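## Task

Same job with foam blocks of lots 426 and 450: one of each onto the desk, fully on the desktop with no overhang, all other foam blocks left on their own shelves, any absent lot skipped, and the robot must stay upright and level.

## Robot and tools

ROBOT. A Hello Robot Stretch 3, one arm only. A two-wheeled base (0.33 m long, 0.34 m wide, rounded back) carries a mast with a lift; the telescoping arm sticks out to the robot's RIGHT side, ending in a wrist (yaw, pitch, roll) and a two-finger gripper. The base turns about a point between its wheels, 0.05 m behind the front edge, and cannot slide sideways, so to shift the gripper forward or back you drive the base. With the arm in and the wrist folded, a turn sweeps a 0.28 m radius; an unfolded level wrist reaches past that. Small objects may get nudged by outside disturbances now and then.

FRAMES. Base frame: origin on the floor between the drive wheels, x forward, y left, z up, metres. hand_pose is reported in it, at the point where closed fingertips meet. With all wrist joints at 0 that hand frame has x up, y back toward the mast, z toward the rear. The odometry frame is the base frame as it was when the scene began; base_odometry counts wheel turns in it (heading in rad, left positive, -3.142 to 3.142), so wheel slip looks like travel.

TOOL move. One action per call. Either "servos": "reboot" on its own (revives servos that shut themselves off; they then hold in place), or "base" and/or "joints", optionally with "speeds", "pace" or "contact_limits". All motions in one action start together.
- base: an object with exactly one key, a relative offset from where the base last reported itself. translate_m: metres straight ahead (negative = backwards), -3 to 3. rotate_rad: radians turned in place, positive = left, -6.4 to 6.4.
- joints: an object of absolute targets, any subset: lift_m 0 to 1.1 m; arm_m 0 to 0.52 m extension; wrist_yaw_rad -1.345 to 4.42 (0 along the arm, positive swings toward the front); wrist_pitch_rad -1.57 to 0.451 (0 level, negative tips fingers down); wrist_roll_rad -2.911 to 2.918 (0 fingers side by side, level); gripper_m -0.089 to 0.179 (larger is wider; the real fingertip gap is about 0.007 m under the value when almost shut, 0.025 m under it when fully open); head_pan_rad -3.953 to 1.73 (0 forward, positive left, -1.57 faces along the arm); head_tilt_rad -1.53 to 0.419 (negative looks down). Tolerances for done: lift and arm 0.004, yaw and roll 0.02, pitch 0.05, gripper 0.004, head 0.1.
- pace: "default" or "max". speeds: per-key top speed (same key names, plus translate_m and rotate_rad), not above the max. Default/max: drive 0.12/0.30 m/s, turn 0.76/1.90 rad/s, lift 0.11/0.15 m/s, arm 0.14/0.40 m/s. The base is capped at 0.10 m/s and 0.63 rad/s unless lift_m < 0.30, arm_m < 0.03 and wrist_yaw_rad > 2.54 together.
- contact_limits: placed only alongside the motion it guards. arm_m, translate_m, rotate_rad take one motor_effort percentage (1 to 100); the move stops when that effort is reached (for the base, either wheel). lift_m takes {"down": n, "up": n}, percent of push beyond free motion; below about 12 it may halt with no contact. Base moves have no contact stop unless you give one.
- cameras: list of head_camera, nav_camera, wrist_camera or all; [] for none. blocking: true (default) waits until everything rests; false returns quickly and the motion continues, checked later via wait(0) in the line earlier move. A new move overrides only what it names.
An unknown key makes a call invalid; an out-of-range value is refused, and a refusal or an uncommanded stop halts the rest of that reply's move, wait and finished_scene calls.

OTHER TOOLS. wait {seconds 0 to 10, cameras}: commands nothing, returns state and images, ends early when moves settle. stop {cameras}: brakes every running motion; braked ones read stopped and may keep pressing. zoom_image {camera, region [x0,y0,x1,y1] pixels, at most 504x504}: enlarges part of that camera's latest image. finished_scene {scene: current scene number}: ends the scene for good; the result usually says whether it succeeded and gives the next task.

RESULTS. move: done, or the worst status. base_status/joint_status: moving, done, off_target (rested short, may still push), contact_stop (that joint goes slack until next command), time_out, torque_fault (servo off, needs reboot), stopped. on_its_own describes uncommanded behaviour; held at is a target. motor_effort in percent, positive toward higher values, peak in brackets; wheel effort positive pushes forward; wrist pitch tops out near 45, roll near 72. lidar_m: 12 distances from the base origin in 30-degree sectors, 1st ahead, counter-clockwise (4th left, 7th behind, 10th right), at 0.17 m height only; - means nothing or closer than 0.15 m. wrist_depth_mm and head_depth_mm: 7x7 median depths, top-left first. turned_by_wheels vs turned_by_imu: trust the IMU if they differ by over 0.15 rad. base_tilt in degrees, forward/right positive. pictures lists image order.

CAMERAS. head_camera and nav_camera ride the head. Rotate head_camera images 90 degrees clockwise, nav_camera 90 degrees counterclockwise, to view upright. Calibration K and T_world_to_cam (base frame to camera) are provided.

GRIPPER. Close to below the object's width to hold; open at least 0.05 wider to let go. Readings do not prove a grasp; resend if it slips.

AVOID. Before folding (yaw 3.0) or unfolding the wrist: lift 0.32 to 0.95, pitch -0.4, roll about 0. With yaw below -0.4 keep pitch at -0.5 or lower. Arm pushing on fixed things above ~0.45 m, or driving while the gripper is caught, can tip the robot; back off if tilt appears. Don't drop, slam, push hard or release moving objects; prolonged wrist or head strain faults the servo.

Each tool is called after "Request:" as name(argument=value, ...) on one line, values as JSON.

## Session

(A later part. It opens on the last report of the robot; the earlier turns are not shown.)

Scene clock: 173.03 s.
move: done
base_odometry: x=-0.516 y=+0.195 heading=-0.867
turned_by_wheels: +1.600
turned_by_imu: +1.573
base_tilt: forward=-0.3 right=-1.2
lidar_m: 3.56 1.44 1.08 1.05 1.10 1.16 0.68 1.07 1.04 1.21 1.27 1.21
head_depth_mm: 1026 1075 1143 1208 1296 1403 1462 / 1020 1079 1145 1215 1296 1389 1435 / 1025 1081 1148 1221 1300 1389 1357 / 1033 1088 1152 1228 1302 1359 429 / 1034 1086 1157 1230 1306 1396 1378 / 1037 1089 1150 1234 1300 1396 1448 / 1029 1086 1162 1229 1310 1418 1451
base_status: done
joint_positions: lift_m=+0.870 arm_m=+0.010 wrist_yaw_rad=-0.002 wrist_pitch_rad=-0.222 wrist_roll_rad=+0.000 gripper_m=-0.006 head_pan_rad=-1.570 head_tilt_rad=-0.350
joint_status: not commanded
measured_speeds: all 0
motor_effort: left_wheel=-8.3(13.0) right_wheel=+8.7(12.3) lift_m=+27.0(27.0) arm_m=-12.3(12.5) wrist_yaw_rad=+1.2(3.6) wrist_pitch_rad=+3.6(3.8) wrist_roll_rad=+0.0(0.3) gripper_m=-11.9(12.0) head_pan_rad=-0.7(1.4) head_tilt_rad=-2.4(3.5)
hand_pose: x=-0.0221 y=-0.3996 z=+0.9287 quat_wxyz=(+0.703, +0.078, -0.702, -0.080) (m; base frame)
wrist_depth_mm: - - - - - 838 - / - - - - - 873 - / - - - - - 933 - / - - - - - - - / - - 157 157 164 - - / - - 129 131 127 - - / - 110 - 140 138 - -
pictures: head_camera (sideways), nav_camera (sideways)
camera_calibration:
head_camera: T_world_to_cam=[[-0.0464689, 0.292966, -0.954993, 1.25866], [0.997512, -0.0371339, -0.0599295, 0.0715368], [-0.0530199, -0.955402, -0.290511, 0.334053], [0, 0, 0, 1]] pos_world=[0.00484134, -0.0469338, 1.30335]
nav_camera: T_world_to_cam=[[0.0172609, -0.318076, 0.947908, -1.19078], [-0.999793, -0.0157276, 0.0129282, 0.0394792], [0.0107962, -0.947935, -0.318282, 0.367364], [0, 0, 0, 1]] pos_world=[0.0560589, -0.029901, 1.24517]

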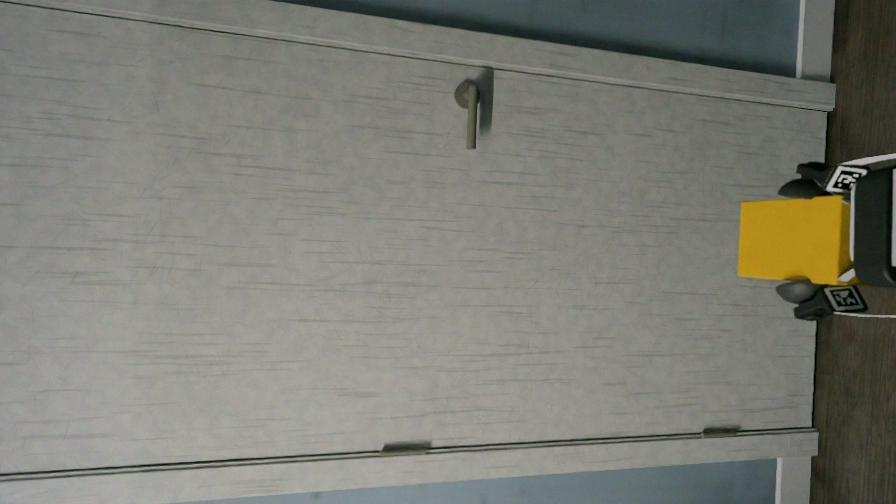

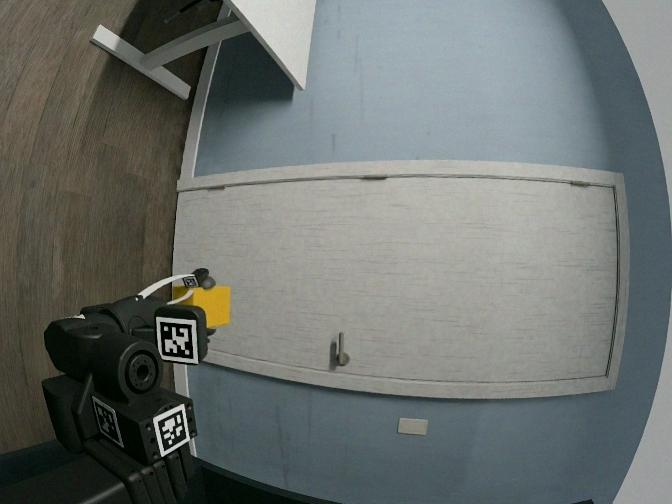

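Request:
move(base={"translate_m":1.15}, cameras=["head_camera","nav_camera"])

Scene clock: 189.43 s.
move: done
base_odometry: x=+0.228 y=-0.681 heading=-0.867
turned_by_wheels: +0.000
turned_by_imu: +0.000
base_tilt: forward=-0.3 right=-1.4
lidar_m: 2.46 1.38 1.04 1.01 1.06 1.49 1.82 1.72 0.81 0.81 0.71 1.32
head_depth_mm: 1077 1129 1196 1272 1363 905 674 / 1076 1138 1199 1278 1207 864 669 / 1078 1136 1201 1288 1204 855 609 / 1082 1141 1212 1280 1187 851 428 / 1081 1146 1208 1289 1176 846 621 / 1088 1146 1213 1296 1168 839 656 / 1095 1148 1214 1296 1157 837 656
base_status: done
joint_positions: lift_m=+0.870 arm_m=+0.010 wrist_yaw_rad=-0.002 wrist_pitch_rad=-0.222 wrist_roll_rad=+0.000 gripper_m=-0.006 head_pan_rad=-1.570 head_tilt_rad=-0.350
joint_status: not commanded
measured_speeds: all 0
motor_effort: left_wheel=+5.6(9.2) right_wheel=+5.0(14.4) lift_m=+28.4(30.2) arm_m=-11.3(12.6) wrist_yaw_rad=+2.3(3.2) wrist_pitch_rad=+3.7(3.8) wrist_roll_rad=-0.2(0.3) gripper_m=-11.6(12.2) head_pan_rad=+0.5(1.0) head_tilt_rad=-1.4(2.7)
hand_pose: x=-0.0221 y=-0.3996 z=+0.9287 quat_wxyz=(+0.703, +0.078, -0.702, -0.080) (m; base frame)
wrist_depth_mm: - - - - - - - / - - - - - - - / - - - - - - - / - - - 196 - - - / - - 151 157 149 - - / - - 130 132 126 - - / - 100 - 140 133 105 -
pictures: head_camera (sideways), nav_camera (sideways)
camera_calibration:
head_camera: T_world_to_cam=[[-0.0464689, 0.292966, -0.954993, 1.25866], [0.997512, -0.0371339, -0.0599295, 0.0715368], [-0.0530199, -0.955402, -0.290511, 0.334053], [0, 0, 0, 1]] pos_world=[0.00484134, -0.0469338, 1.30335]
nav_camera: T_world_to_cam=[[0.0172609, -0.318076, 0.947908, -1.19078], [-0.999793, -0.0157276, 0.0129282, 0.0394792], [0.0107962, -0.947935, -0.318282, 0.367364], [0, 0, 0, 1]] pos_world=[0.0560589, -0.029901, 1.24517]

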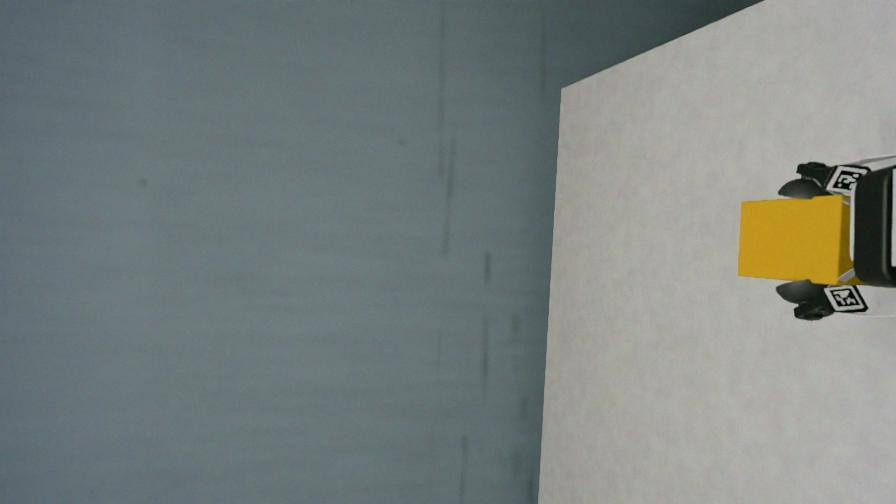

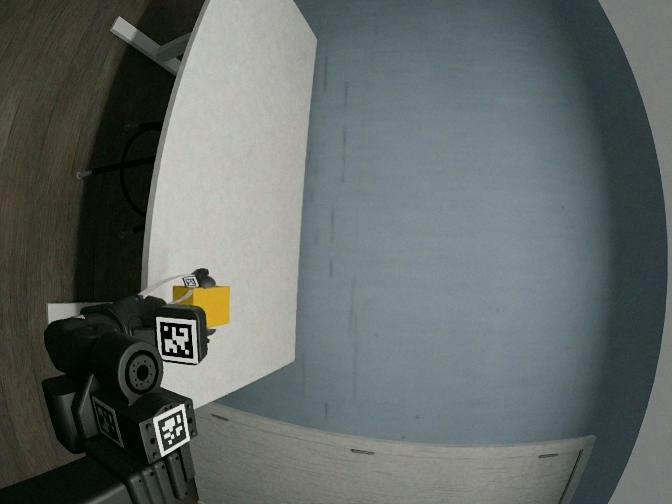

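Request:
move(joints={"arm_m":0.24}, cameras=[])

Request:
move(joints={"lift_m":0.725}, cameras=["wrist_camera"])

Request:
move(joints={"lift_m":0.695}, speeds={"lift_m":0.03}, contact_limits={"lift_m":{"down":13}}, cameras=["head_camera"])

Scene clock: 199.83 s.
move: done
base_odometry: x=+0.228 y=-0.681 heading=-0.867
turned_by_wheels: +0.000
turned_by_imu: +0.000
base_tilt: forward=-0.3 right=-1.2
lidar_m: 2.45 1.38 1.04 1.01 1.06 1.49 1.82 1.72 0.81 0.81 0.71 1.32
head_depth_mm: 1076 1131 1198 1274 1356 358 - / 1076 1136 1200 1273 1211 357 629 / 1080 1142 1203 1277 1196 369 611 / 1086 1142 1207 1288 1194 388 623 / 1087 1142 1215 1288 1181 842 659 / 1088 1153 1215 1289 1165 839 657 / 1096 1151 1219 1296 1160 836 654
base_status: not commanded
joint_positions: lift_m=+0.870 arm_m=+0.240 wrist_yaw_rad=-0.002 wrist_pitch_rad=-0.222 wrist_roll_rad=+0.000 gripper_m=-0.006 head_pan_rad=-1.570 head_tilt_rad=-0.350
joint_status: all done
measured_speeds: all 0
motor_effort: left_wheel=+5.5(6.1) right_wheel=+4.8(5.0) lift_m=+27.3(28.6) arm_m=+12.4(15.1) wrist_yaw_rad=+1.8(2.9) wrist_pitch_rad=+3.7(3.8) wrist_roll_rad=+0.1(0.3) gripper_m=-11.1(12.0) head_pan_rad=+1.1(1.6) head_tilt_rad=-0.2(1.1)
hand_pose: x=-0.0221 y=-0.6296 z=+0.9287 quat_wxyz=(+0.703, +0.078, -0.702, -0.080) (m; base frame)
wrist_depth_mm: - - - - - - - / - - - - - - - / - - - - - - - / - - - 197 - - - / - - 151 157 149 - - / - - 129 131 126 - - / - 100 - 139 133 105 -
pictures: none
No camera images: "cameras" was empty.

Scene clock: 202.00 s.
move: done
base_odometry: x=+0.228 y=-0.681 heading=-0.867
turned_by_wheels: +0.000
turned_by_imu: +0.000
base_tilt: forward=-0.3 right=-1.3
lidar_m: 2.45 1.38 1.04 1.01 1.06 1.49 1.81 1.72 0.81 0.81 0.71 1.33
head_depth_mm: 1075 1131 1195 1271 1357 905 673 / 1078 1137 1197 1282 1209 859 432 / 1081 1136 1203 1282 1202 858 415 / 1081 1148 1204 1278 1191 744 439 / 1086 1144 1208 1288 1176 843 660 / 1083 1148 1223 1294 1165 841 655 / 1088 1145 1218 1291 1160 836 654
base_status: not commanded
joint_positions: lift_m=+0.725 arm_m=+0.240 wrist_yaw_rad=-0.002 wrist_pitch_rad=-0.222 wrist_roll_rad=+0.000 gripper_m=-0.006 head_pan_rad=-1.570 head_tilt_rad=-0.350
joint_status: all done
measured_speeds: all 0
motor_effort: left_wheel=+5.2(6.2) right_wheel=+3.9(5.0) lift_m=+23.4(27.0) arm_m=+11.1(13.2) wrist_yaw_rad=+0.9(2.8) wrist_pitch_rad=+3.6(3.7) wrist_roll_rad=+0.1(0.3) gripper_m=-11.5(12.1) head_pan_rad=+0.9(1.4) head_tilt_rad=+0.3(1.0)
hand_pose: x=-0.0221 y=-0.6296 z=+0.7837 quat_wxyz=(+0.703, +0.078, -0.702, -0.080) (m; base frame)
wrist_depth_mm: - - - - - - - / - - - - - - - / - - - - - - - / - - - 196 - - - / - - 151 157 149 - - / - - 129 131 127 - - / - 101 - 140 133 105 -
pictures: wrist_camera
camera_calibration:
wrist_camera: T_world_to_cam=[[-0.999092, -0.0387764, -0.0176681, -0.0259384], [0.000144732, 0.411539, -0.911392, 1.00589], [0.0426117, -0.910567, -0.411159, -0.0839284], [0, 0, 0, 1]] pos_world=[-0.0224841, -0.491389, 0.88179]

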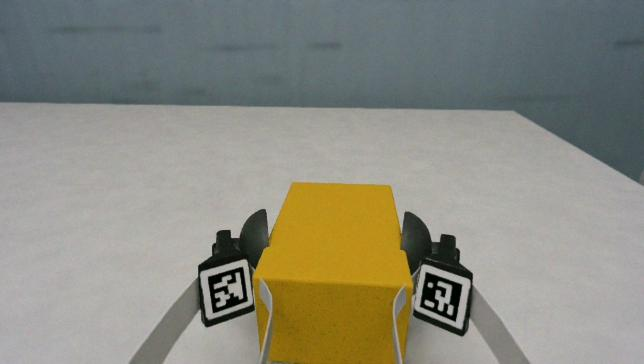

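Scene clock: 203.43 s.
move: done
base_odometry: x=+0.228 y=-0.681 heading=-0.867
turned_by_wheels: +0.000
turned_by_imu: +0.000
base_tilt: forward=-0.4 right=-1.2
lidar_m: 2.45 1.38 1.04 1.01 1.06 1.49 1.82 1.72 0.81 0.81 0.71 1.33
head_depth_mm: 1076 1131 1201 1277 1354 905 672 / 1074 1138 1204 1276 1212 860 633 / 1079 1140 1209 1280 1198 855 448 / 1080 1136 1210 1289 1190 847 527 / 1084 1142 1219 1290 1173 845 660 / 1087 1151 1220 1290 1168 841 657 / 1093 1150 1214 1293 1158 832 654
base_status: not commanded
joint_positions: lift_m=+0.695 arm_m=+0.240 wrist_yaw_rad=-0.002 wrist_pitch_rad=-0.219 wrist_roll_rad=+0.000 gripper_m=-0.006 head_pan_rad=-1.570 head_tilt_rad=-0.350
joint_status: all done
measured_speeds: all 0
motor_effort: left_wheel=+5.7(5.9) right_wheel=+4.7(5.6) lift_m=+23.3(26.1) arm_m=+9.9(11.4) wrist_yaw_rad=+2.1(3.1) wrist_pitch_rad=+3.0(3.8) wrist_roll_rad=+0.3(0.3) gripper_m=-11.9(12.2) head_pan_rad=+0.9(1.7) head_tilt_rad=+0.1(1.6)
contact_limits: lift_m down 13 (down: maximum 72; up: maximum 65)
hand_pose: x=-0.0221 y=-0.6299 z=+0.7545 quat_wxyz=(+0.703, +0.077, -0.703, -0.078) (m; base frame)
wrist_depth_mm: - - - - - - - / - - - - - - - / - - - - - - - / - - - 195 - - - / - - 151 157 148 - - / - - 129 132 126 - - / - 101 124 140 132 105 -
pictures: head_camera (sideways)
camera_calibration:
head_camera: T_world_to_cam=[[-0.0464689, 0.292966, -0.954993, 1.25866], [0.997512, -0.0371339, -0.0599295, 0.0715368], [-0.0530199, -0.955402, -0.290511, 0.334053], [0, 0, 0, 1]] pos_world=[0.00484134, -0.0469338, 1.30335]

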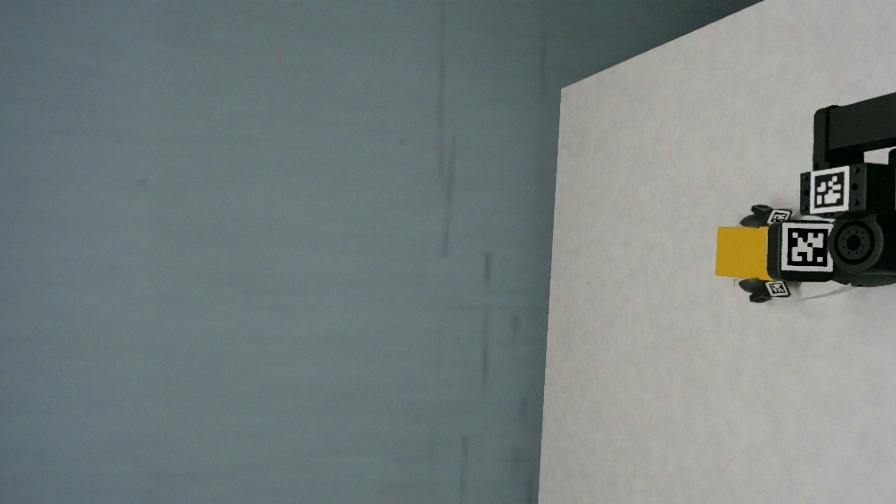

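Request:
move(joints={"gripper_m":0.16}, cameras=[])

Request:
move(joints={"arm_m":0.01}, cameras=["head_camera"])

Request:
move(joints={"lift_m":0.85,"head_pan_rad":0.3,"wrist_pitch_rad":-0.4}, pace="max", cameras=["head_camera","nav_camera"])

Request:
move(joints={"head_pan_rad":1.3}, pace="max", cameras=["nav_camera"])

Scene clock: 213.93 s.
move: done
base_odometry: x=+0.228 y=-0.681 heading=-0.867
turned_by_wheels: +0.000
turned_by_imu: +0.000
base_tilt: forward=-0.5 right=-1.0
lidar_m: 2.46 1.38 1.04 1.01 1.06 1.49 1.82 1.72 0.81 0.81 0.71 1.33
head_depth_mm: 1069 1131 1196 1276 1363 904 675 / 1076 1141 1204 1274 1210 860 631 / 1079 1136 1204 1289 1194 854 449 / 1080 1145 1210 1285 1186 851 527 / 1087 1143 1209 1286 1180 847 659 / 1091 1147 1216 1291 1160 841 656 / 1089 1154 1222 1299 1157 836 656
base_status: not commanded
joint_positions: lift_m=+0.695 arm_m=+0.240 wrist_yaw_rad=-0.002 wrist_pitch_rad=-0.219 wrist_roll_rad=+0.000 gripper_m=+0.160 head_pan_rad=-1.570 head_tilt_rad=-0.350
joint_status: all done
measured_speeds: all 0
motor_effort: left_wheel=+5.5(6.2) right_wheel=+4.4(5.1) lift_m=+29.2(29.8) arm_m=+4.8(7.5) wrist_yaw_rad=+2.2(3.6) wrist_pitch_rad=+3.0(3.1) wrist_roll_rad=+0.0(0.3) gripper_m=+0.9(82.3) head_pan_rad=+1.1(2.0) head_tilt_rad=+0.9(1.8)
contact_limits: lift_m down 13 (down: maximum 72; up: maximum 65)
hand_pose: x=-0.0221 y=-0.6299 z=+0.7545 quat_wxyz=(+0.703, +0.077, -0.703, -0.078) (m; base frame)
wrist_depth_mm: - - - - - - - / - - - - - - - / - - - - - - - / - - - 195 - - - / - 144 - 156 155 - - / - 125 - 132 130 135 - / 112 - - 141 135 - 109
pictures: none
No camera images: "cameras" was empty.

Scene clock: 216.87 s.
move: done
base_odometry: x=+0.228 y=-0.681 heading=-0.867
turned_by_wheels: +0.000
turned_by_imu: +0.000
base_tilt: forward=-0.4 right=-1.1
lidar_m: 2.45 1.38 1.03 1.01 1.06 1.49 1.82 1.72 0.81 0.81 0.71 1.33
head_depth_mm: 1072 1136 1199 1271 1354 905 673 / 1079 1139 1203 1278 1210 862 669 / 1078 1140 1206 1278 1201 854 665 / 1084 1146 1207 1285 1190 852 664 / 1089 1147 1210 1289 1176 846 660 / 1090 1151 1216 1289 1169 840 656 / 1091 1151 1219 1298 1164 838 654
base_status: not commanded
joint_positions: lift_m=+0.695 arm_m=+0.010 wrist_yaw_rad=-0.002 wrist_pitch_rad=-0.219 wrist_roll_rad=+0.000 gripper_m=+0.160 head_pan_rad=-1.570 head_tilt_rad=-0.350
joint_status: all done
measured_speeds: all 0
motor_effort: left_wheel=+5.6(6.0) right_wheel=+4.1(5.5) lift_m=+24.3(29.7) arm_m=-12.7(14.5) wrist_yaw_rad=+1.6(3.0) wrist_pitch_rad=+3.1(3.1) wrist_roll_rad=-0.1(0.3) gripper_m=+0.4(1.1) head_pan_rad=+1.6(2.0) head_tilt_rad=+1.2(2.4)
contact_limits: lift_m down 13 (down: maximum 72; up: maximum 65)
hand_pose: x=-0.0221 y=-0.3999 z=+0.7545 quat_wxyz=(+0.703, +0.077, -0.703, -0.078) (m; base frame)
wrist_depth_mm: - - - - - - - / - - - - - - - / - - - 349 - - - / - - - - - - - / - 144 - - - - - / - 127 - - - 135 - / 115 - - - - - 112
pictures: head_camera (sideways)
camera_calibration:
head_camera: T_world_to_cam=[[-0.0464689, 0.292966, -0.954993, 1.25866], [0.997512, -0.0371339, -0.0599295, 0.0715368], [-0.0530199, -0.955402, -0.290511, 0.334053], [0, 0, 0, 1]] pos_world=[0.00484134, -0.0469338, 1.30335]

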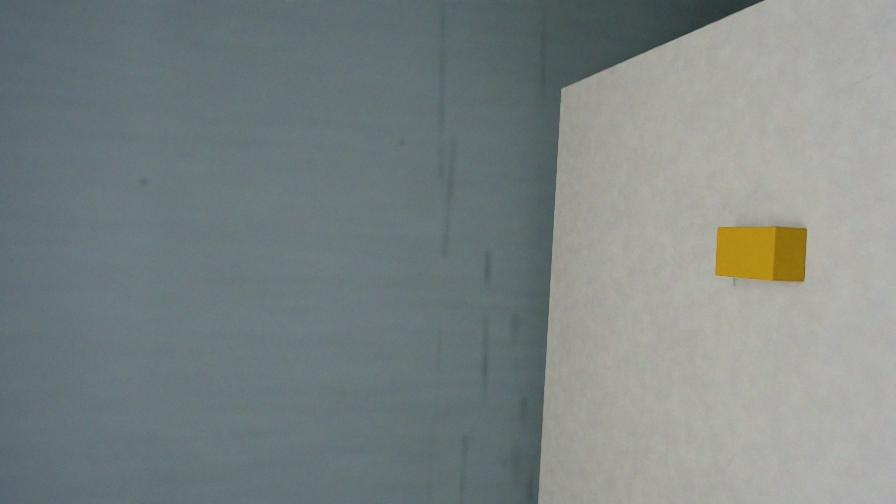

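Scene clock: 219.07 s.
move: done
base_odometry: x=+0.228 y=-0.681 heading=-0.867
turned_by_wheels: +0.000
turned_by_imu: +0.000
base_tilt: forward=-0.3 right=-1.0
lidar_m: 2.46 1.38 1.04 1.01 1.06 1.49 1.82 1.72 0.81 0.81 0.71 1.33
head_depth_mm: 2020 2106 2232 2345 2411 1902 1491 / 2096 2172 2294 2419 2506 1891 1481 / 2158 2249 2374 2505 2620 1884 1473 / 2212 2347 2441 2623 2648 1876 1467 / 2278 2419 2562 2764 2595 1856 1459 / 2402 2527 2658 2848 2568 1853 1455 / 1404 1444 1501 1562 1633 1696 1444
base_status: not commanded
joint_positions: lift_m=+0.850 arm_m=+0.010 wrist_yaw_rad=-0.002 wrist_pitch_rad=-0.413 wrist_roll_rad=+0.000 gripper_m=+0.160 head_pan_rad=+0.308 head_tilt_rad=-0.350
joint_status: all done
measured_speeds: translate_m=+0.000 rotate_rad=+0.000 lift_m=+0.000 arm_m=+0.000 wrist_yaw_rad=+0.000 wrist_pitch_rad=+0.000 wrist_roll_rad=+0.000 head_pan_rad=-0.024 head_tilt_rad=+0.000
motor_effort: left_wheel=+5.4(6.0) right_wheel=+4.0(5.3) lift_m=+23.7(32.2) arm_m=-9.1(12.9) wrist_yaw_rad=+1.6(3.2) wrist_pitch_rad=+1.9(3.9) wrist_roll_rad=+0.1(0.3) gripper_m=+0.8(1.1) head_pan_rad=-2.9(5.6) head_tilt_rad=+2.1(2.1)
hand_pose: x=-0.0221 y=-0.3800 z=+0.8639 quat_wxyz=(+0.692, +0.144, -0.692, -0.146) (m; base frame)
wrist_depth_mm: - - - - - - - / - - - - - - - / - - - - - - - / - - - 413 - - - / - 143 - - - - - / - 125 - - - 135 - / 116 - - - - - 109
pictures: head_camera (sideways), nav_camera (sideways)
camera_calibration:
head_camera: T_world_to_cam=[[-0.265165, -0.132946, -0.954994, 1.26002], [-0.266449, 0.961984, -0.0599361, 0.0793079], [0.926656, 0.238564, -0.290508, 0.327987], [0, 0, 0, 1]] pos_world=[0.0513143, 0.0129755, 1.30335]
nav_camera: T_world_to_cam=[[0.297943, 0.112704, 0.947907, -1.19247], [0.31753, -0.94816, 0.0129297, 0.0314566], [0.900225, 0.297136, -0.318284, 0.362002], [0, 0, 0, 1]] pos_world=[0.0194166, 0.0566588, 1.24517]

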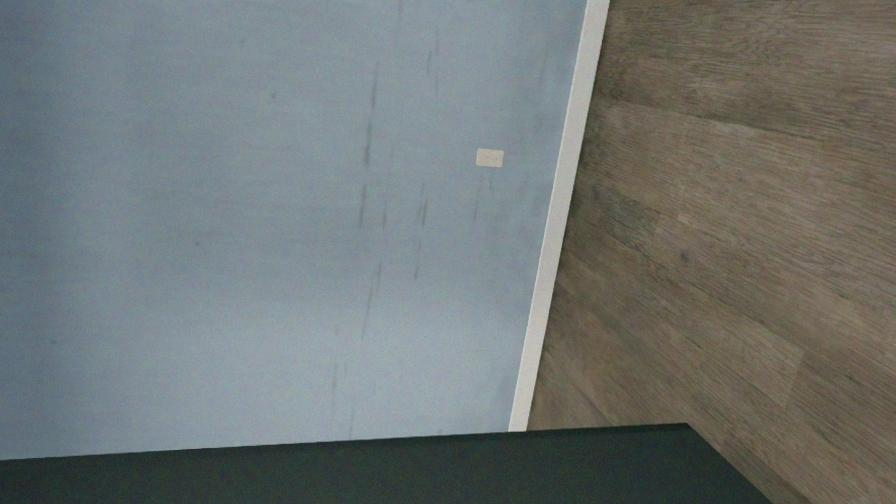

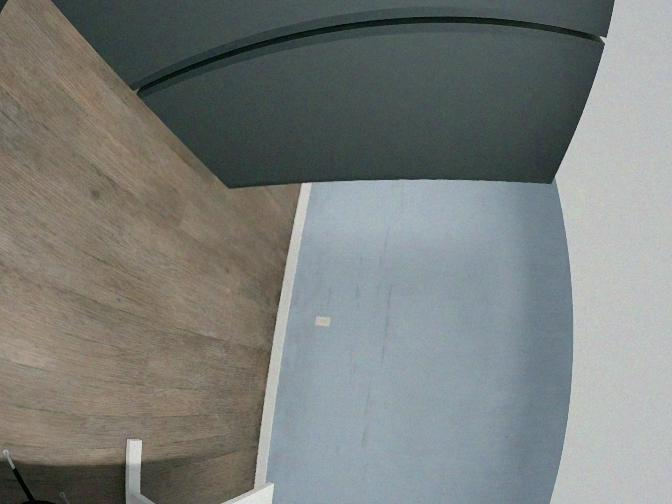

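Scene clock: 219.97 s.
move: done
base_odometry: x=+0.228 y=-0.681 heading=-0.867
turned_by_wheels: +0.000
turned_by_imu: +0.000
base_tilt: forward=-0.3 right=-1.1
lidar_m: 2.45 1.38 1.03 1.01 1.06 1.49 1.81 1.72 0.81 0.81 0.71 1.33
head_depth_mm: 935 983 1051 1130 1207 1305 1396 / 910 963 1029 1098 1177 1265 1362 / 887 937 997 1065 1140 1225 1326 / 867 916 972 1035 1103 1180 1276 / 847 894 946 1006 1072 1151 1239 / 830 873 923 983 1044 1116 1201 / 813 858 903 955 1018 1082 1172
base_status: not commanded
joint_positions: lift_m=+0.850 arm_m=+0.010 wrist_yaw_rad=-0.002 wrist_pitch_rad=-0.413 wrist_roll_rad=+0.000 gripper_m=+0.160 head_pan_rad=+1.327 head_tilt_rad=-0.350
joint_status: all done
measured_speeds: all 0
motor_effort: left_wheel=+5.6(6.0) right_wheel=+4.0(5.2) lift_m=+22.6(24.2) arm_m=-8.2(9.8) wrist_yaw_rad=+2.1(3.5) wrist_pitch_rad=+1.9(2.0) wrist_roll_rad=+0.0(0.3) gripper_m=+0.5(0.8) head_pan_rad=-1.4(4.7) head_tilt_rad=+0.9(2.1)
hand_pose: x=-0.0221 y=-0.3800 z=+0.8639 quat_wxyz=(+0.692, +0.144, -0.692, -0.146) (m; base frame)
wrist_depth_mm: - - - - - - - / - - - - - - - / - - - - - - - / - - - 414 - - - / - 143 - - - - - / - 125 - - - 135 - / 116 - - - - - 109
pictures: nav_camera (sideways)
camera_calibration:
nav_camera: T_world_to_cam=[[0.0601662, 0.312792, 0.947914, -1.19102], [0.973937, -0.226453, 0.0129066, 0.0274667], [0.218695, 0.922432, -0.318264, 0.36617], [0, 0, 0, 1]] pos_world=[-0.0351713, 0.0409931, 1.24517]

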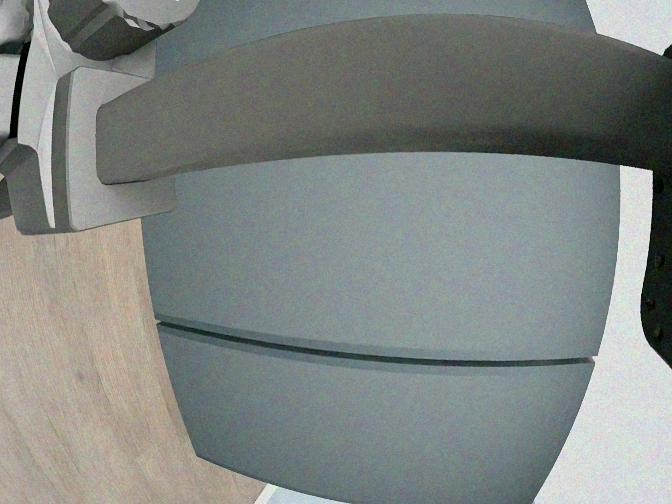

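Request:
move(joints={"wrist_yaw_rad":3.0,"gripper_m":0.05,"head_pan_rad":0.5}, pace="max", cameras=[])

Request:
move(joints={"lift_m":0.27,"arm_m":0.0}, pace="max", cameras=[])

Request:
move(base={"translate_m":1.95}, pace="max", cameras=[])

Request:
move(base={"rotate_rad":1.6}, pace="max", cameras=["head_camera","nav_camera"])

Scene clock: 237.53 s.
move: done
base_odometry: x=+0.228 y=-0.681 heading=-0.867
turned_by_wheels: +0.000
turned_by_imu: +0.000
base_tilt: forward=-0.4 right=-1.0
lidar_m: 2.45 1.38 1.04 1.01 1.06 1.49 1.82 1.72 0.81 0.81 0.71 1.33
head_depth_mm: 2065 2148 2247 2378 2409 1911 1482 / 2166 2274 2392 2509 2552 1904 1477 / 2307 2394 2509 2668 2657 1878 1470 / 2389 2537 2676 2826 2589 1892 1463 / 1460 1548 1629 1736 1860 1823 1459 / 1274 1341 1402 1476 1569 1661 1451 / 1133 1177 1225 1284 1350 1421 1409
base_status: not commanded
joint_positions: lift_m=+0.850 arm_m=+0.010 wrist_yaw_rad=+2.997 wrist_pitch_rad=-0.413 wrist_roll_rad=+0.000 gripper_m=+0.050 head_pan_rad=+0.493 head_tilt_rad=-0.350
joint_status: all done
measured_speeds: all 0
motor_effort: left_wheel=+5.5(5.7) right_wheel=+4.3(5.4) lift_m=+23.5(24.4) arm_m=-1.3(4.5) wrist_yaw_rad=+2.1(6.4) wrist_pitch_rad=+1.9(2.0) wrist_roll_rad=+0.2(0.4) gripper_m=+0.2(81.7) head_pan_rad=+3.7(5.3) head_tilt_rad=+1.8(2.7)
hand_pose: x=+0.0112 y=+0.0678 z=+0.8639 quat_wxyz=(+0.195, +0.700, +0.095, +0.680) (m; base frame)
wrist_depth_mm: - 146 182 - - - - / - 158 - - - - - / - 172 - - - - - / - - - - - - - / - - 209 - - - - / - - 126 - 125 - - / - - 294 - - - -
pictures: none
No camera images: "cameras" was empty.

Scene clock: 242.20 s.
move: done
base_odometry: x=+0.228 y=-0.681 heading=-0.867
turned_by_wheels: +0.000
turned_by_imu: +0.000
base_tilt: forward=-0.3 right=-1.2
lidar_m: 2.46 1.38 1.04 1.01 1.06 1.49 1.82 1.72 0.81 0.80 0.71 1.32
head_depth_mm: 2093 2170 2254 2359 2426 1919 1484 / 2182 2253 2403 2530 2531 1903 1473 / 2312 2407 2523 2673 2633 1891 1467 / 2412 2553 2663 2873 2609 1871 1463 / 1448 1521 1607 1715 1836 1806 1457 / 1264 1322 1384 1461 1550 1638 1457 / 1121 1163 1215 1274 1337 1409 1402
base_status: not commanded
joint_positions: lift_m=+0.270 arm_m=+0.001 wrist_yaw_rad=+2.997 wrist_pitch_rad=-0.414 wrist_roll_rad=+0.000 gripper_m=+0.050 head_pan_rad=+0.500 head_tilt_rad=-0.350
joint_status: all done
measured_speeds: all 0
motor_effort: left_wheel=+5.2(5.9) right_wheel=+4.5(5.2) lift_m=+26.6(27.0) arm_m=-6.4(13.6) wrist_yaw_rad=+1.7(3.2) wrist_pitch_rad=+2.1(2.2) wrist_roll_rad=-0.3(0.3) gripper_m=+0.3(0.8) head_pan_rad=+3.7(4.2) head_tilt_rad=+2.7(3.1)
hand_pose: x=+0.0111 y=+0.0770 z=+0.2835 quat_wxyz=(+0.195, +0.700, +0.095, +0.680) (m; base frame)
wrist_depth_mm: - 137 - - - - - / - 147 - - - - - / 898 161 838 868 873 867 846 / 718 186 644 702 683 684 679 / 592 562 198 575 561 569 565 / 501 496 127 296 125 484 478 / 270 256 254 259 416 424 422
pictures: none
No camera images: "cameras" was empty.

Scene clock: 250.13 s.
move: done
base_odometry: x=+1.490 y=-2.168 heading=-0.867
turned_by_wheels: +0.000
turned_by_imu: +0.001
base_tilt: forward=-0.3 right=-1.2
lidar_m: 0.52 0.55 0.77 2.39 1.20 1.38 3.72 1.24 1.25 1.35 0.71 0.54
head_depth_mm: 418 435 454 476 500 528 557 / 440 459 480 506 534 564 597 / 464 485 511 539 570 603 643 / 491 517 544 576 613 652 699 / 523 551 582 620 662 709 761 / 557 590 627 669 720 775 837 / 596 634 680 727 786 850 931
base_status: done
joint_positions: lift_m=+0.270 arm_m=+0.001 wrist_yaw_rad=+2.998 wrist_pitch_rad=-0.414 wrist_roll_rad=+0.000 gripper_m=+0.050 head_pan_rad=+0.500 head_tilt_rad=-0.350
joint_status: not commanded
measured_speeds: all 0
motor_effort: left_wheel=+3.0(13.3) right_wheel=+1.7(15.1) lift_m=+24.0(29.2) arm_m=+5.7(6.5) wrist_yaw_rad=+1.9(3.1) wrist_pitch_rad=+2.2(2.3) wrist_roll_rad=-0.1(0.5) gripper_m=+0.2(0.9) head_pan_rad=+2.3(3.7) head_tilt_rad=+3.2(4.1)
hand_pose: x=+0.0110 y=+0.0770 z=+0.2836 quat_wxyz=(+0.195, +0.700, +0.095, +0.680) (m; base frame)
wrist_depth_mm: - 137 - - - - - / - 148 - - - - - / 862 162 840 882 871 808 - / 723 186 649 694 689 683 657 / 583 564 198 571 568 573 568 / 499 498 127 296 125 483 482 / 270 256 254 259 414 422 421
pictures: none
No camera images: "cameras" was empty.

Scene clock: 252.27 s.
move: done
base_odometry: x=+1.490 y=-2.168 heading=+0.733
turned_by_wheels: +1.600
turned_by_imu: +1.568
base_tilt: forward=-0.4 right=-1.2
lidar_m: 2.39 1.05 1.39 3.70 1.24 1.26 1.35 0.71 0.54 0.53 0.55 0.79
head_depth_mm: 2014 2108 2201 2315 2376 1891 1489 / 1209 2169 2310 2422 2505 1898 1484 / 962 1037 1136 1242 1377 1548 1469 / 910 954 1007 1074 1145 1231 1333 / 967 1021 1074 1154 1222 1311 1369 / 1036 1096 1160 1242 1333 1429 1451 / 1104 1178 1255 1352 1464 1584 1459
base_status: done
joint_positions: lift_m=+0.270 arm_m=+0.001 wrist_yaw_rad=+2.998 wrist_pitch_rad=-0.414 wrist_roll_rad=+0.000 gripper_m=+0.050 head_pan_rad=+0.500 head_tilt_rad=-0.350
joint_status: not commanded
measured_speeds: all 0
motor_effort: left_wheel=-6.1(15.6) right_wheel=+6.6(14.7) lift_m=+24.8(25.4) arm_m=-2.3(6.5) wrist_yaw_rad=+1.3(3.0) wrist_pitch_rad=+2.1(2.2) wrist_roll_rad=+0.0(0.5) gripper_m=+0.2(1.0) head_pan_rad=+1.9(2.5) head_tilt_rad=+3.8(4.9)
hand_pose: x=+0.0110 y=+0.0770 z=+0.2836 quat_wxyz=(+0.195, +0.700, +0.095, +0.680) (m; base frame)
wrist_depth_mm: - 137 - - - - - / - 147 - - - - - / 847 162 843 879 881 868 849 / 708 186 644 692 689 688 680 / 593 560 199 568 569 566 567 / 495 496 127 297 125 479 483 / 269 256 254 259 415 425 420
pictures: head_camera (sideways), nav_camera (sideways)
camera_calibration:
head_camera: T_world_to_cam=[[-0.234924, -0.181116, -0.954991, 1.25983], [-0.445195, 0.893426, -0.0599233, 0.0803807], [0.864067, 0.41108, -0.290519, 0.328391], [0, 0, 0, 1]] pos_world=[0.0479983, 0.0213658, 1.30335]
nav_camera: T_world_to_cam=[[0.270935, 0.167505, 0.947911, -1.19231], [0.492699, -0.870104, 0.0129312, 0.0303312], [0.826947, 0.463531, -0.318272, 0.362424], [0, 0, 0, 1]] pos_world=[0.00839017, 0.0581155, 1.24517]

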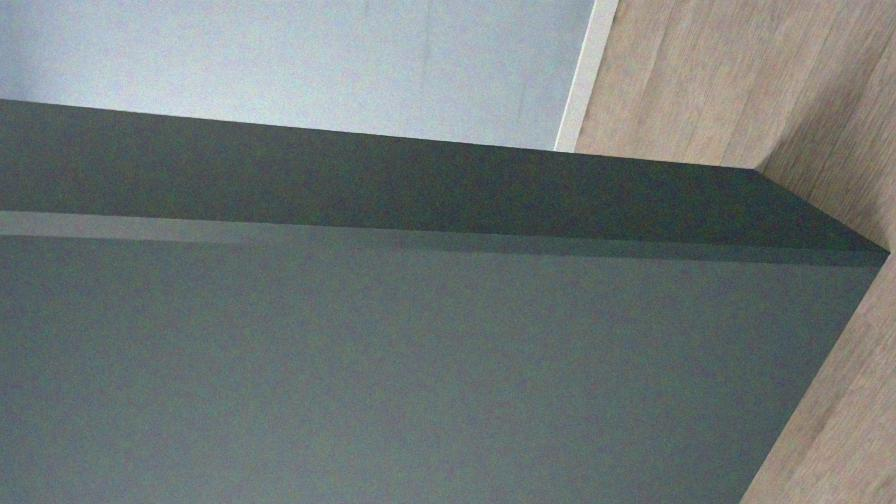

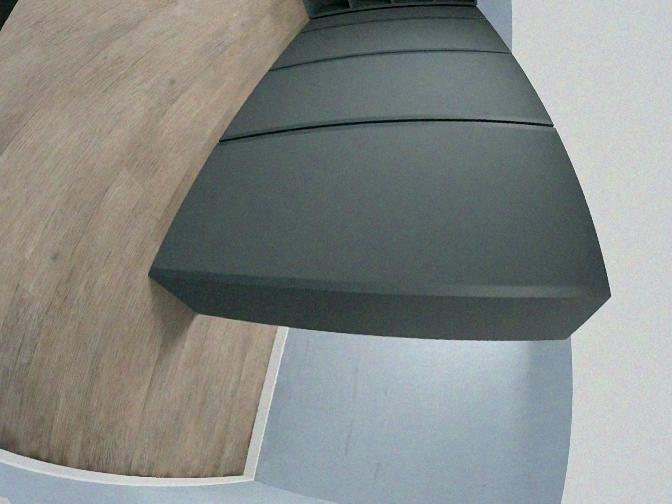

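Request:
move(base={"translate_m":1.97}, joints={"head_pan_rad":1.6}, pace="max", cameras=[])

Request:
move(base={"rotate_rad":-1.6}, joints={"head_pan_rad":-2.3}, pace="max", cameras=["head_camera","nav_camera"])

Scene clock: 268.77 s.
move: done
base_odometry: x=+2.954 y=-0.850 heading=+0.733
turned_by_wheels: +0.000
turned_by_imu: +0.002
base_tilt: forward=-0.2 right=-1.3
lidar_m: 0.44 0.47 0.66 2.14 1.37 0.69 2.06 0.84 0.64 0.62 0.60 0.45
head_depth_mm: 1649 1602 1519 1479 1416 1374 1336 / 2867 2717 2562 2392 2242 1829 1482 / 3481 3686 - - 2651 1890 1471 / 3525 3669 - - 2624 1880 1468 / 3434 3556 3837 3424 2587 1885 1462 / 1949 2006 2116 2250 2335 1840 1453 / 1922 1989 1906 1496 1469 1529 1441
base_status: done
joint_positions: lift_m=+0.270 arm_m=+0.001 wrist_yaw_rad=+2.998 wrist_pitch_rad=-0.414 wrist_roll_rad=+0.000 gripper_m=+0.050 head_pan_rad=+1.600 head_tilt_rad=-0.350
joint_status: all done
measured_speeds: all 0
motor_effort: left_wheel=+1.8(12.2) right_wheel=+3.1(17.5) lift_m=+27.5(27.8) arm_m=-7.9(12.4) wrist_yaw_rad=+1.5(3.0) wrist_pitch_rad=+2.2(2.2) wrist_roll_rad=-0.2(0.3) gripper_m=+0.3(1.2) head_pan_rad=-2.9(4.8) head_tilt_rad=+4.3(5.3)
hand_pose: x=+0.0110 y=+0.0770 z=+0.2836 quat_wxyz=(+0.195, +0.700, +0.095, +0.680) (m; base frame)
wrist_depth_mm: - 137 - - - - 506 / - 147 - - - - 508 / 836 161 826 888 854 780 513 / 677 186 645 699 688 686 518 / 591 558 198 576 564 565 533 / 498 493 127 298 125 485 486 / 271 255 253 259 413 422 421
pictures: none
No camera images: "cameras" was empty.

Scene clock: 271.70 s.
move: done
base_odometry: x=+2.954 y=-0.850 heading=-0.867
turned_by_wheels: -1.600
turned_by_imu: -1.569
base_tilt: forward=-0.4 right=-1.2
lidar_m: 0.62 0.60 0.45 0.44 0.46 0.65 2.05 1.39 0.69 2.11 0.85 0.64
head_depth_mm: 1247 1248 1329 1339 1418 1494 1465 / 1328 1283 1469 1230 1517 1289 1402 / 1243 1002 1413 1088 1545 1126 1394 / 1121 1037 1278 1078 1404 1115 1264 / 587 620 657 700 748 813 873 / 669 714 761 817 884 959 1044 / 792 854 924 1010 2193 1718 1399
base_status: done
joint_positions: lift_m=+0.270 arm_m=+0.001 wrist_yaw_rad=+2.998 wrist_pitch_rad=-0.414 wrist_roll_rad=+0.000 gripper_m=+0.050 head_pan_rad=-2.308 head_tilt_rad=-0.350
joint_status: all done
measured_speeds: translate_m=+0.000 rotate_rad=+0.000 lift_m=+0.000 arm_m=+0.000 wrist_yaw_rad=+0.000 wrist_pitch_rad=+0.000 wrist_roll_rad=+0.000 head_pan_rad=+0.024 head_tilt_rad=+0.000
motor_effort: left_wheel=+4.2(16.0) right_wheel=-8.4(14.9) lift_m=+28.3(28.5) arm_m=-11.6(12.6) wrist_yaw_rad=+1.9(2.6) wrist_pitch_rad=+2.1(2.2) wrist_roll_rad=-0.2(0.3) gripper_m=-0.1(0.9) head_pan_rad=+2.8(5.0) head_tilt_rad=+4.9(5.5)
hand_pose: x=+0.0110 y=+0.0770 z=+0.2836 quat_wxyz=(+0.195, +0.700, +0.095, +0.680) (m; base frame)
wrist_depth_mm: 423 137 437 446 454 461 468 / 463 147 472 487 495 499 512 / 507 161 513 532 532 538 543 / 549 179 189 - - - - / 569 551 198 552 570 566 561 / 501 503 127 298 125 485 486 / 271 257 255 260 414 424 421
pictures: head_camera (sideways), nav_camera (sideways)
camera_calibration:
head_camera: T_world_to_cam=[[0.16269, 0.247926, -0.955021, 1.25743], [0.712911, -0.698689, -0.0599351, 0.0733606], [-0.682122, -0.671094, -0.290419, 0.337716], [0, 0, 0, 1]] pos_world=[-0.0265077, -0.0338538, 1.30335]
nav_camera: T_world_to_cam=[[-0.201124, -0.246786, 0.947969, -1.18949], [-0.750194, 0.661091, 0.0129397, 0.0379025], [-0.629887, -0.708559, -0.318099, 0.371135], [0, 0, 0, 1]] pos_world=[0.0229731, -0.0556358, 1.24517]

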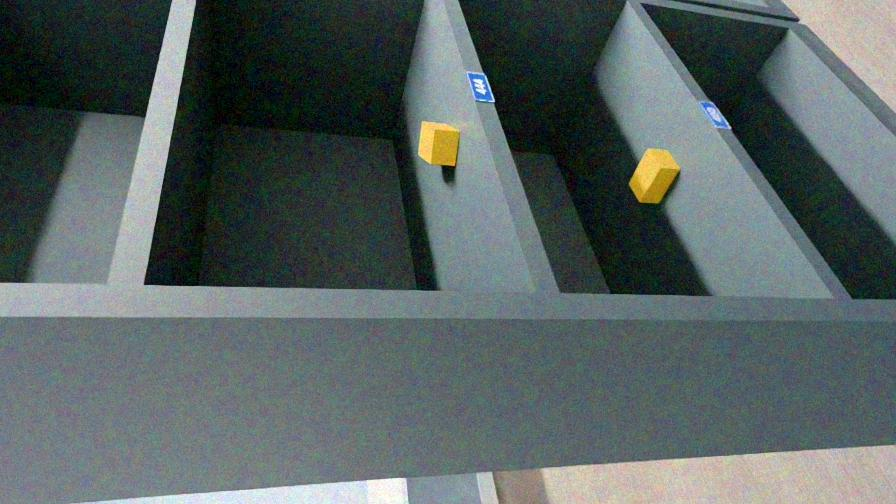

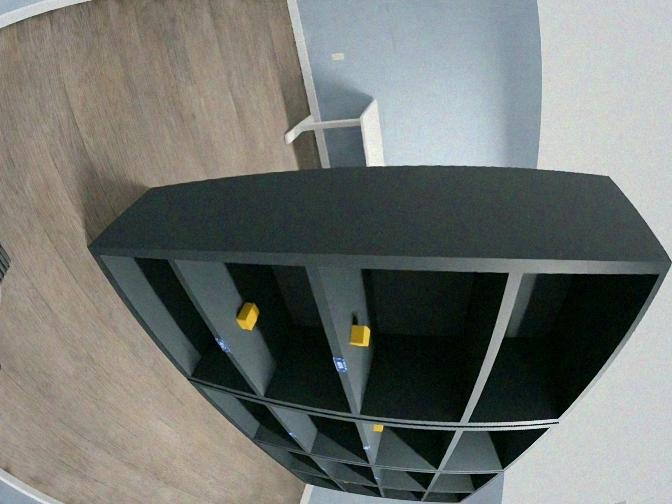

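Request:
zoom_image(camera="head_camera", region=[456, 60, 516, 115])

Request:
zoom_image(camera="head_camera", region=[690, 90, 740, 140])

Request:
move(base={"translate_m":-0.88}, pace="max", cameras=["head_camera","nav_camera"])

Scaled by 8.400 from the camera's 896x504 image, which has a finer 1280x720 frame.

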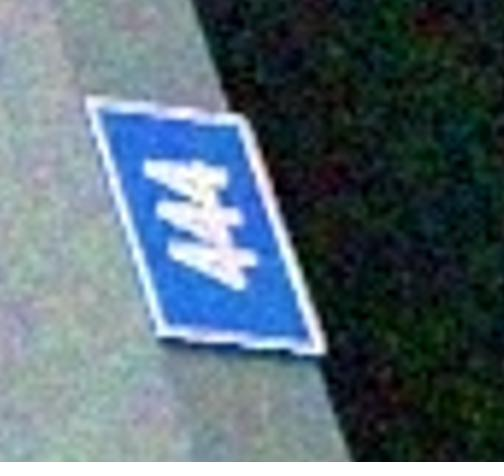

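Scaled by 10.080 from the camera's 896x504 image, which has a finer 1280x720 frame.

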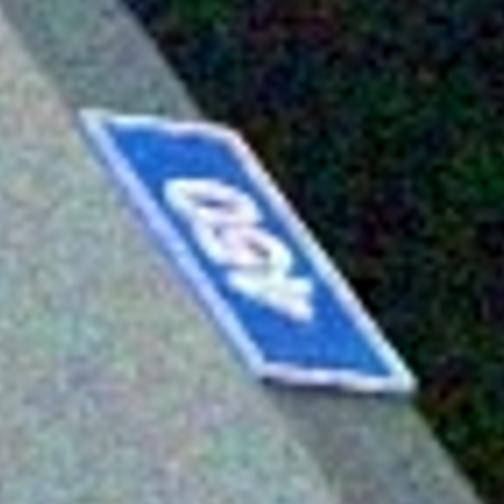

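Scene clock: 287.63 s.
move: done
base_odometry: x=+2.385 y=-0.179 heading=-0.867
turned_by_wheels: +0.000
turned_by_imu: +0.000
base_tilt: forward=-0.2 right=-1.2
lidar_m: 1.49 0.65 0.49 0.48 0.50 0.71 2.23 0.72 0.66 0.98 0.69 1.53
head_depth_mm: 1307 1249 1404 1266 1474 1529 1441 / 1303 1259 1491 1090 1588 1190 1398 / 1180 993 1347 1095 1490 1129 1310 / 576 610 649 693 754 806 876 / 561 614 655 695 709 792 824 / 625 718 775 820 673 972 865 / 530 847 920 951 630 1065 865
base_status: done
joint_positions: lift_m=+0.270 arm_m=+0.001 wrist_yaw_rad=+2.998 wrist_pitch_rad=-0.414 wrist_roll_rad=+0.000 gripper_m=+0.050 head_pan_rad=-2.300 head_tilt_rad=-0.350
joint_status: not commanded
measured_speeds: all 0
motor_effort: left_wheel=-3.5(13.2) right_wheel=-7.1(17.1) lift_m=+28.0(29.7) arm_m=-6.2(9.7) wrist_yaw_rad=+2.0(2.8) wrist_pitch_rad=+2.1(2.3) wrist_roll_rad=+0.1(0.3) gripper_m=+0.3(1.0) head_pan_rad=+2.4(3.9) head_tilt_rad=+4.6(5.4)
hand_pose: x=+0.0110 y=+0.0770 z=+0.2836 quat_wxyz=(+0.195, +0.700, +0.095, +0.680) (m; base frame)
wrist_depth_mm: 457 137 468 480 490 496 507 / 502 147 500 522 527 532 540 / 536 161 173 - - - - / - 178 188 - - 637 643 / 583 544 198 569 569 570 570 / 499 499 127 297 125 486 485 / 271 255 253 260 408 425 423
pictures: head_camera (sideways), nav_camera (sideways)
camera_calibration:
head_camera: T_world_to_cam=[[0.160628, 0.24926, -0.955023, 1.25745], [0.718749, -0.692685, -0.0599018, 0.0732364], [-0.676461, -0.676799, -0.29042, 0.337678], [0, 0, 0, 1]] pos_world=[-0.0261937, -0.0341614, 1.30335]
nav_camera: T_world_to_cam=[[-0.199049, -0.248423, 0.94798, -1.18954], [-0.755679, 0.654815, 0.012926, 0.0379795], [-0.623962, -0.713795, -0.318069, 0.370973], [0, 0, 0, 1]] pos_world=[0.0233952, -0.055581, 1.24517]

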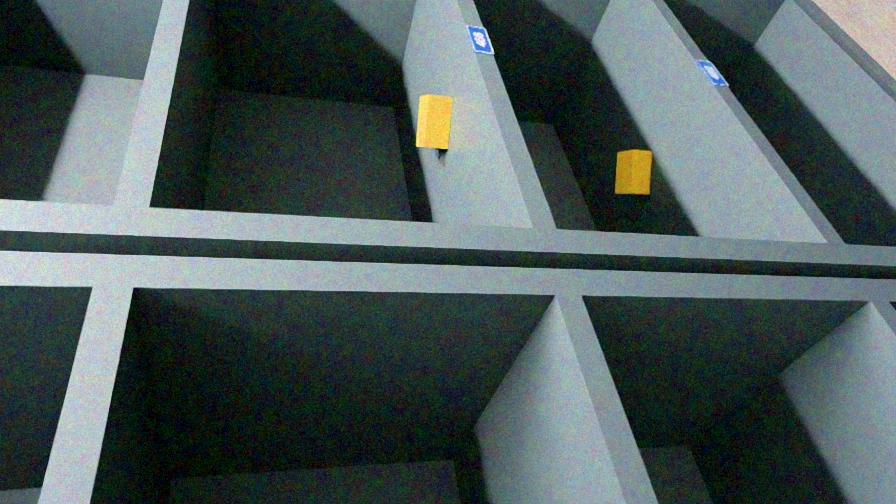

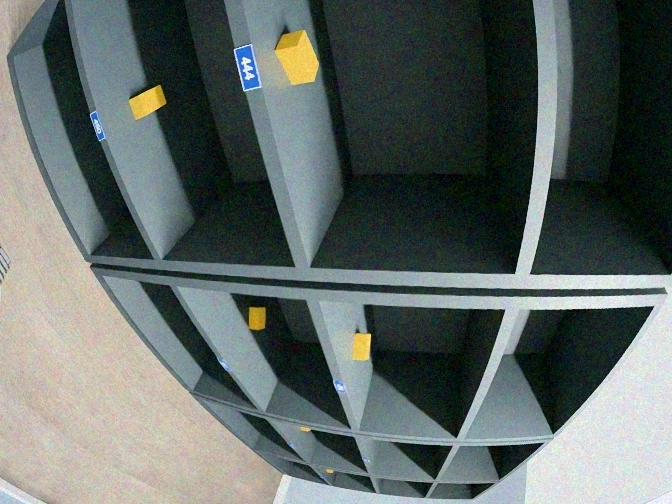

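Request:
zoom_image(camera="nav_camera", region=[70, 90, 130, 160])

Request:
move(joints={"head_pan_rad":-1.57,"head_tilt_rad":-0.55,"lift_m":0.57}, pace="max", cameras=["head_camera"])

Scaled by 7.200 from the camera's 672x504 image, which has a finer 792x594 frame.

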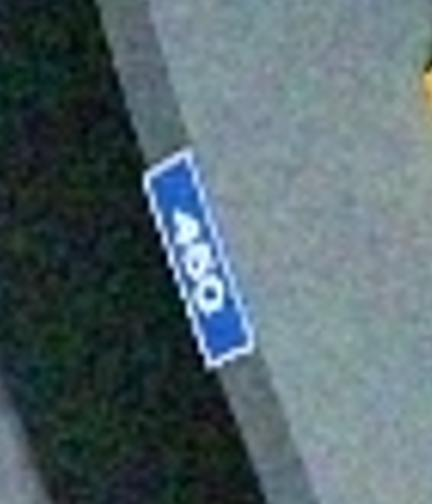

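Scene clock: 295.33 s.
move: done
base_odometry: x=+2.385 y=-0.179 heading=-0.867
turned_by_wheels: +0.000
turned_by_imu: +0.000
base_tilt: forward=-0.3 right=-1.2
lidar_m: 1.49 0.65 0.49 0.48 0.50 0.71 2.22 0.72 0.66 0.98 0.69 1.53
head_depth_mm: 791 865 926 665 1091 921 971 / 794 865 925 659 1130 918 1115 / 796 871 928 650 1124 916 1113 / 799 873 929 635 1130 881 1134 / 804 875 934 636 1143 900 1126 / 806 881 926 630 1134 900 1126 / 808 884 930 623 1086 894 1123
base_status: not commanded
joint_positions: lift_m=+0.570 arm_m=+0.001 wrist_yaw_rad=+2.998 wrist_pitch_rad=-0.414 wrist_roll_rad=+0.000 gripper_m=+0.050 head_pan_rad=-1.569 head_tilt_rad=-0.550
joint_status: all done
measured_speeds: all 0
motor_effort: left_wheel=-3.2(4.2) right_wheel=-7.2(7.9) lift_m=+27.0(32.4) arm_m=-2.8(4.7) wrist_yaw_rad=+2.2(3.0) wrist_pitch_rad=+2.1(2.3) wrist_roll_rad=+0.0(0.3) gripper_m=+0.6(0.9) head_pan_rad=-3.1(5.5) head_tilt_rad=-4.7(10.8)
hand_pose: x=+0.0110 y=+0.0770 z=+0.5835 quat_wxyz=(+0.195, +0.700, +0.096, +0.680) (m; base frame)
wrist_depth_mm: 463 137 470 479 488 494 502 / 500 147 506 522 523 535 537 / 535 161 173 - - - - / - 178 188 - - - - / - - 197 - 148 - - / - - 126 - 124 803 815 / 746 713 280 741 732 729 725
pictures: head_camera (sideways)
camera_calibration:
head_camera: T_world_to_cam=[[-0.0472941, 0.47664, -0.877825, 1.15802], [0.997542, -0.0229545, -0.0662077, 0.0797621], [-0.0517073, -0.878799, -0.474383, 0.573253], [0, 0, 0, 1]] pos_world=[0.00484257, -0.0463516, 1.29376]

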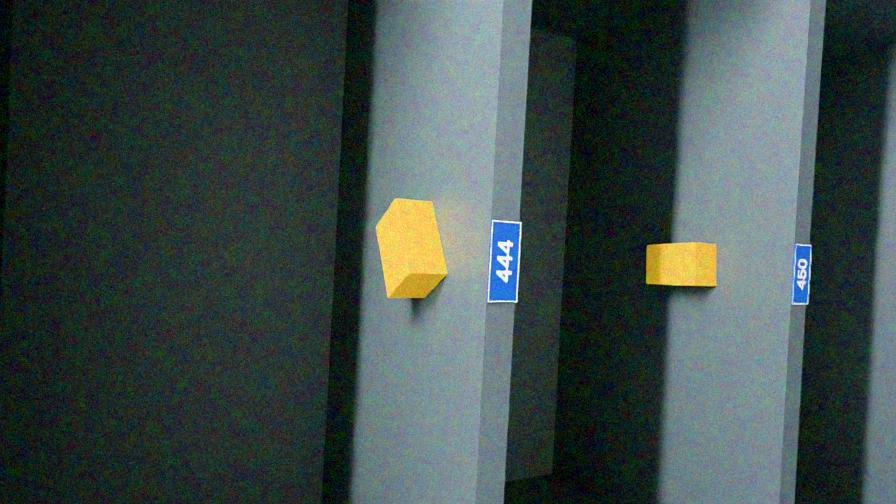

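Request:
move(joints={"wrist_yaw_rad":0}, base={"translate_m":-0.02}, cameras=[])

Request:
move(joints={"gripper_m":0.179,"wrist_pitch_rad":-0.25,"lift_m":0.56}, cameras=["wrist_camera"])

Scene clock: 305.43 s.
move: done
base_odometry: x=+2.372 y=-0.164 heading=-0.866
turned_by_wheels: +0.000
turned_by_imu: +0.000
base_tilt: forward=-0.3 right=-1.3
lidar_m: 1.51 0.65 0.49 0.48 0.50 0.71 2.23 1.34 0.65 0.98 0.70 1.56
head_depth_mm: 793 865 922 664 1054 925 924 / 794 864 923 658 1127 916 1117 / 795 867 925 652 1117 913 1112 / 800 873 932 639 1135 878 1135 / 804 875 935 636 1137 897 1129 / 803 879 929 631 1137 896 1128 / 807 884 927 624 1127 892 1119
base_status: done
joint_positions: lift_m=+0.570 arm_m=+0.001 wrist_yaw_rad=+0.003 wrist_pitch_rad=-0.414 wrist_roll_rad=+0.000 gripper_m=+0.050 head_pan_rad=-1.570 head_tilt_rad=-0.550
joint_status: all done
measured_speeds: all 0
motor_effort: left_wheel=-4.5(9.5) right_wheel=-9.8(11.2) lift_m=+26.1(27.0) arm_m=+1.3(1.5) wrist_yaw_rad=-3.4(6.3) wrist_pitch_rad=+2.2(2.3) wrist_roll_rad=+0.2(0.3) gripper_m=+0.4(0.8) head_pan_rad=-3.3(3.6) head_tilt_rad=-4.7(6.0)
hand_pose: x=-0.0208 y=-0.3704 z=+0.5835 quat_wxyz=(+0.693, +0.147, -0.691, -0.145) (m; base frame)
wrist_depth_mm: - - - - - - - / - - - - - - - / - - - - - - - / - - - - 324 319 316 / - - 156 - 147 888 - / - 771 126 - 124 740 - / 732 99 - - - 633 -
pictures: none
No camera images: "cameras" was empty.

Scene clock: 307.27 s.
move: done
base_odometry: x=+2.372 y=-0.164 heading=-0.866
turned_by_wheels: +0.000
turned_by_imu: +0.000
base_tilt: forward=-0.4 right=-1.3
lidar_m: 1.51 0.65 0.49 0.48 0.50 0.71 2.22 1.34 0.65 0.98 0.70 1.55
head_depth_mm: 792 860 922 664 1053 922 922 / 796 864 921 659 1126 918 1117 / 796 867 926 650 1119 914 1119 / 798 872 928 637 1135 882 1130 / 803 873 933 633 1146 904 1131 / 803 878 926 630 1133 895 1126 / 809 882 930 624 1127 892 1120
base_status: not commanded
joint_positions: lift_m=+0.560 arm_m=+0.001 wrist_yaw_rad=+0.003 wrist_pitch_rad=-0.273 wrist_roll_rad=+0.000 gripper_m=+0.179 head_pan_rad=-1.570 head_tilt_rad=-0.550
joint_status: all done
measured_speeds: all 0
motor_effort: left_wheel=-4.9(5.3) right_wheel=-9.9(10.9) lift_m=+23.6(25.7) arm_m=+2.2(3.0) wrist_yaw_rad=-3.5(4.6) wrist_pitch_rad=+3.7(4.8) wrist_roll_rad=-0.1(0.3) gripper_m=+0.7(83.7) head_pan_rad=-3.6(3.7) head_tilt_rad=-5.1(5.4)
hand_pose: x=-0.0208 y=-0.3858 z=+0.6064 quat_wxyz=(+0.701, +0.097, -0.700, -0.095) (m; base frame)
wrist_depth_mm: - - - - - - - / - - - - - - - / - - - - - - 522 / - - - - - - - / - 142 - - 327 325 311 / - 140 - - - - - / - - - - - - 105
pictures: wrist_camera
camera_calibration:
wrist_camera: T_world_to_cam=[[-0.998874, -0.0431089, -0.0198054, -0.0187698], [-0.00209832, 0.457213, -0.889355, 0.748234], [0.0473944, -0.888312, -0.456789, 0.101505], [0, 0, 0, 1]] pos_world=[-0.0219894, -0.252743, 0.71144]

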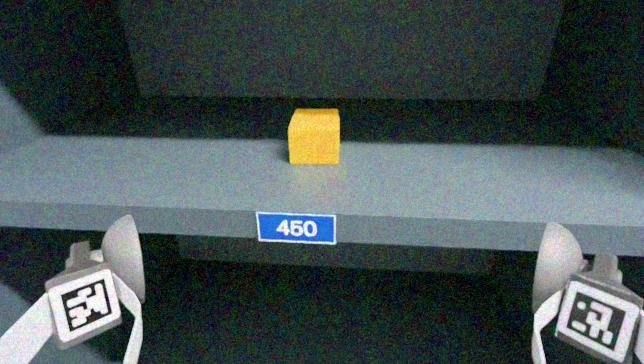

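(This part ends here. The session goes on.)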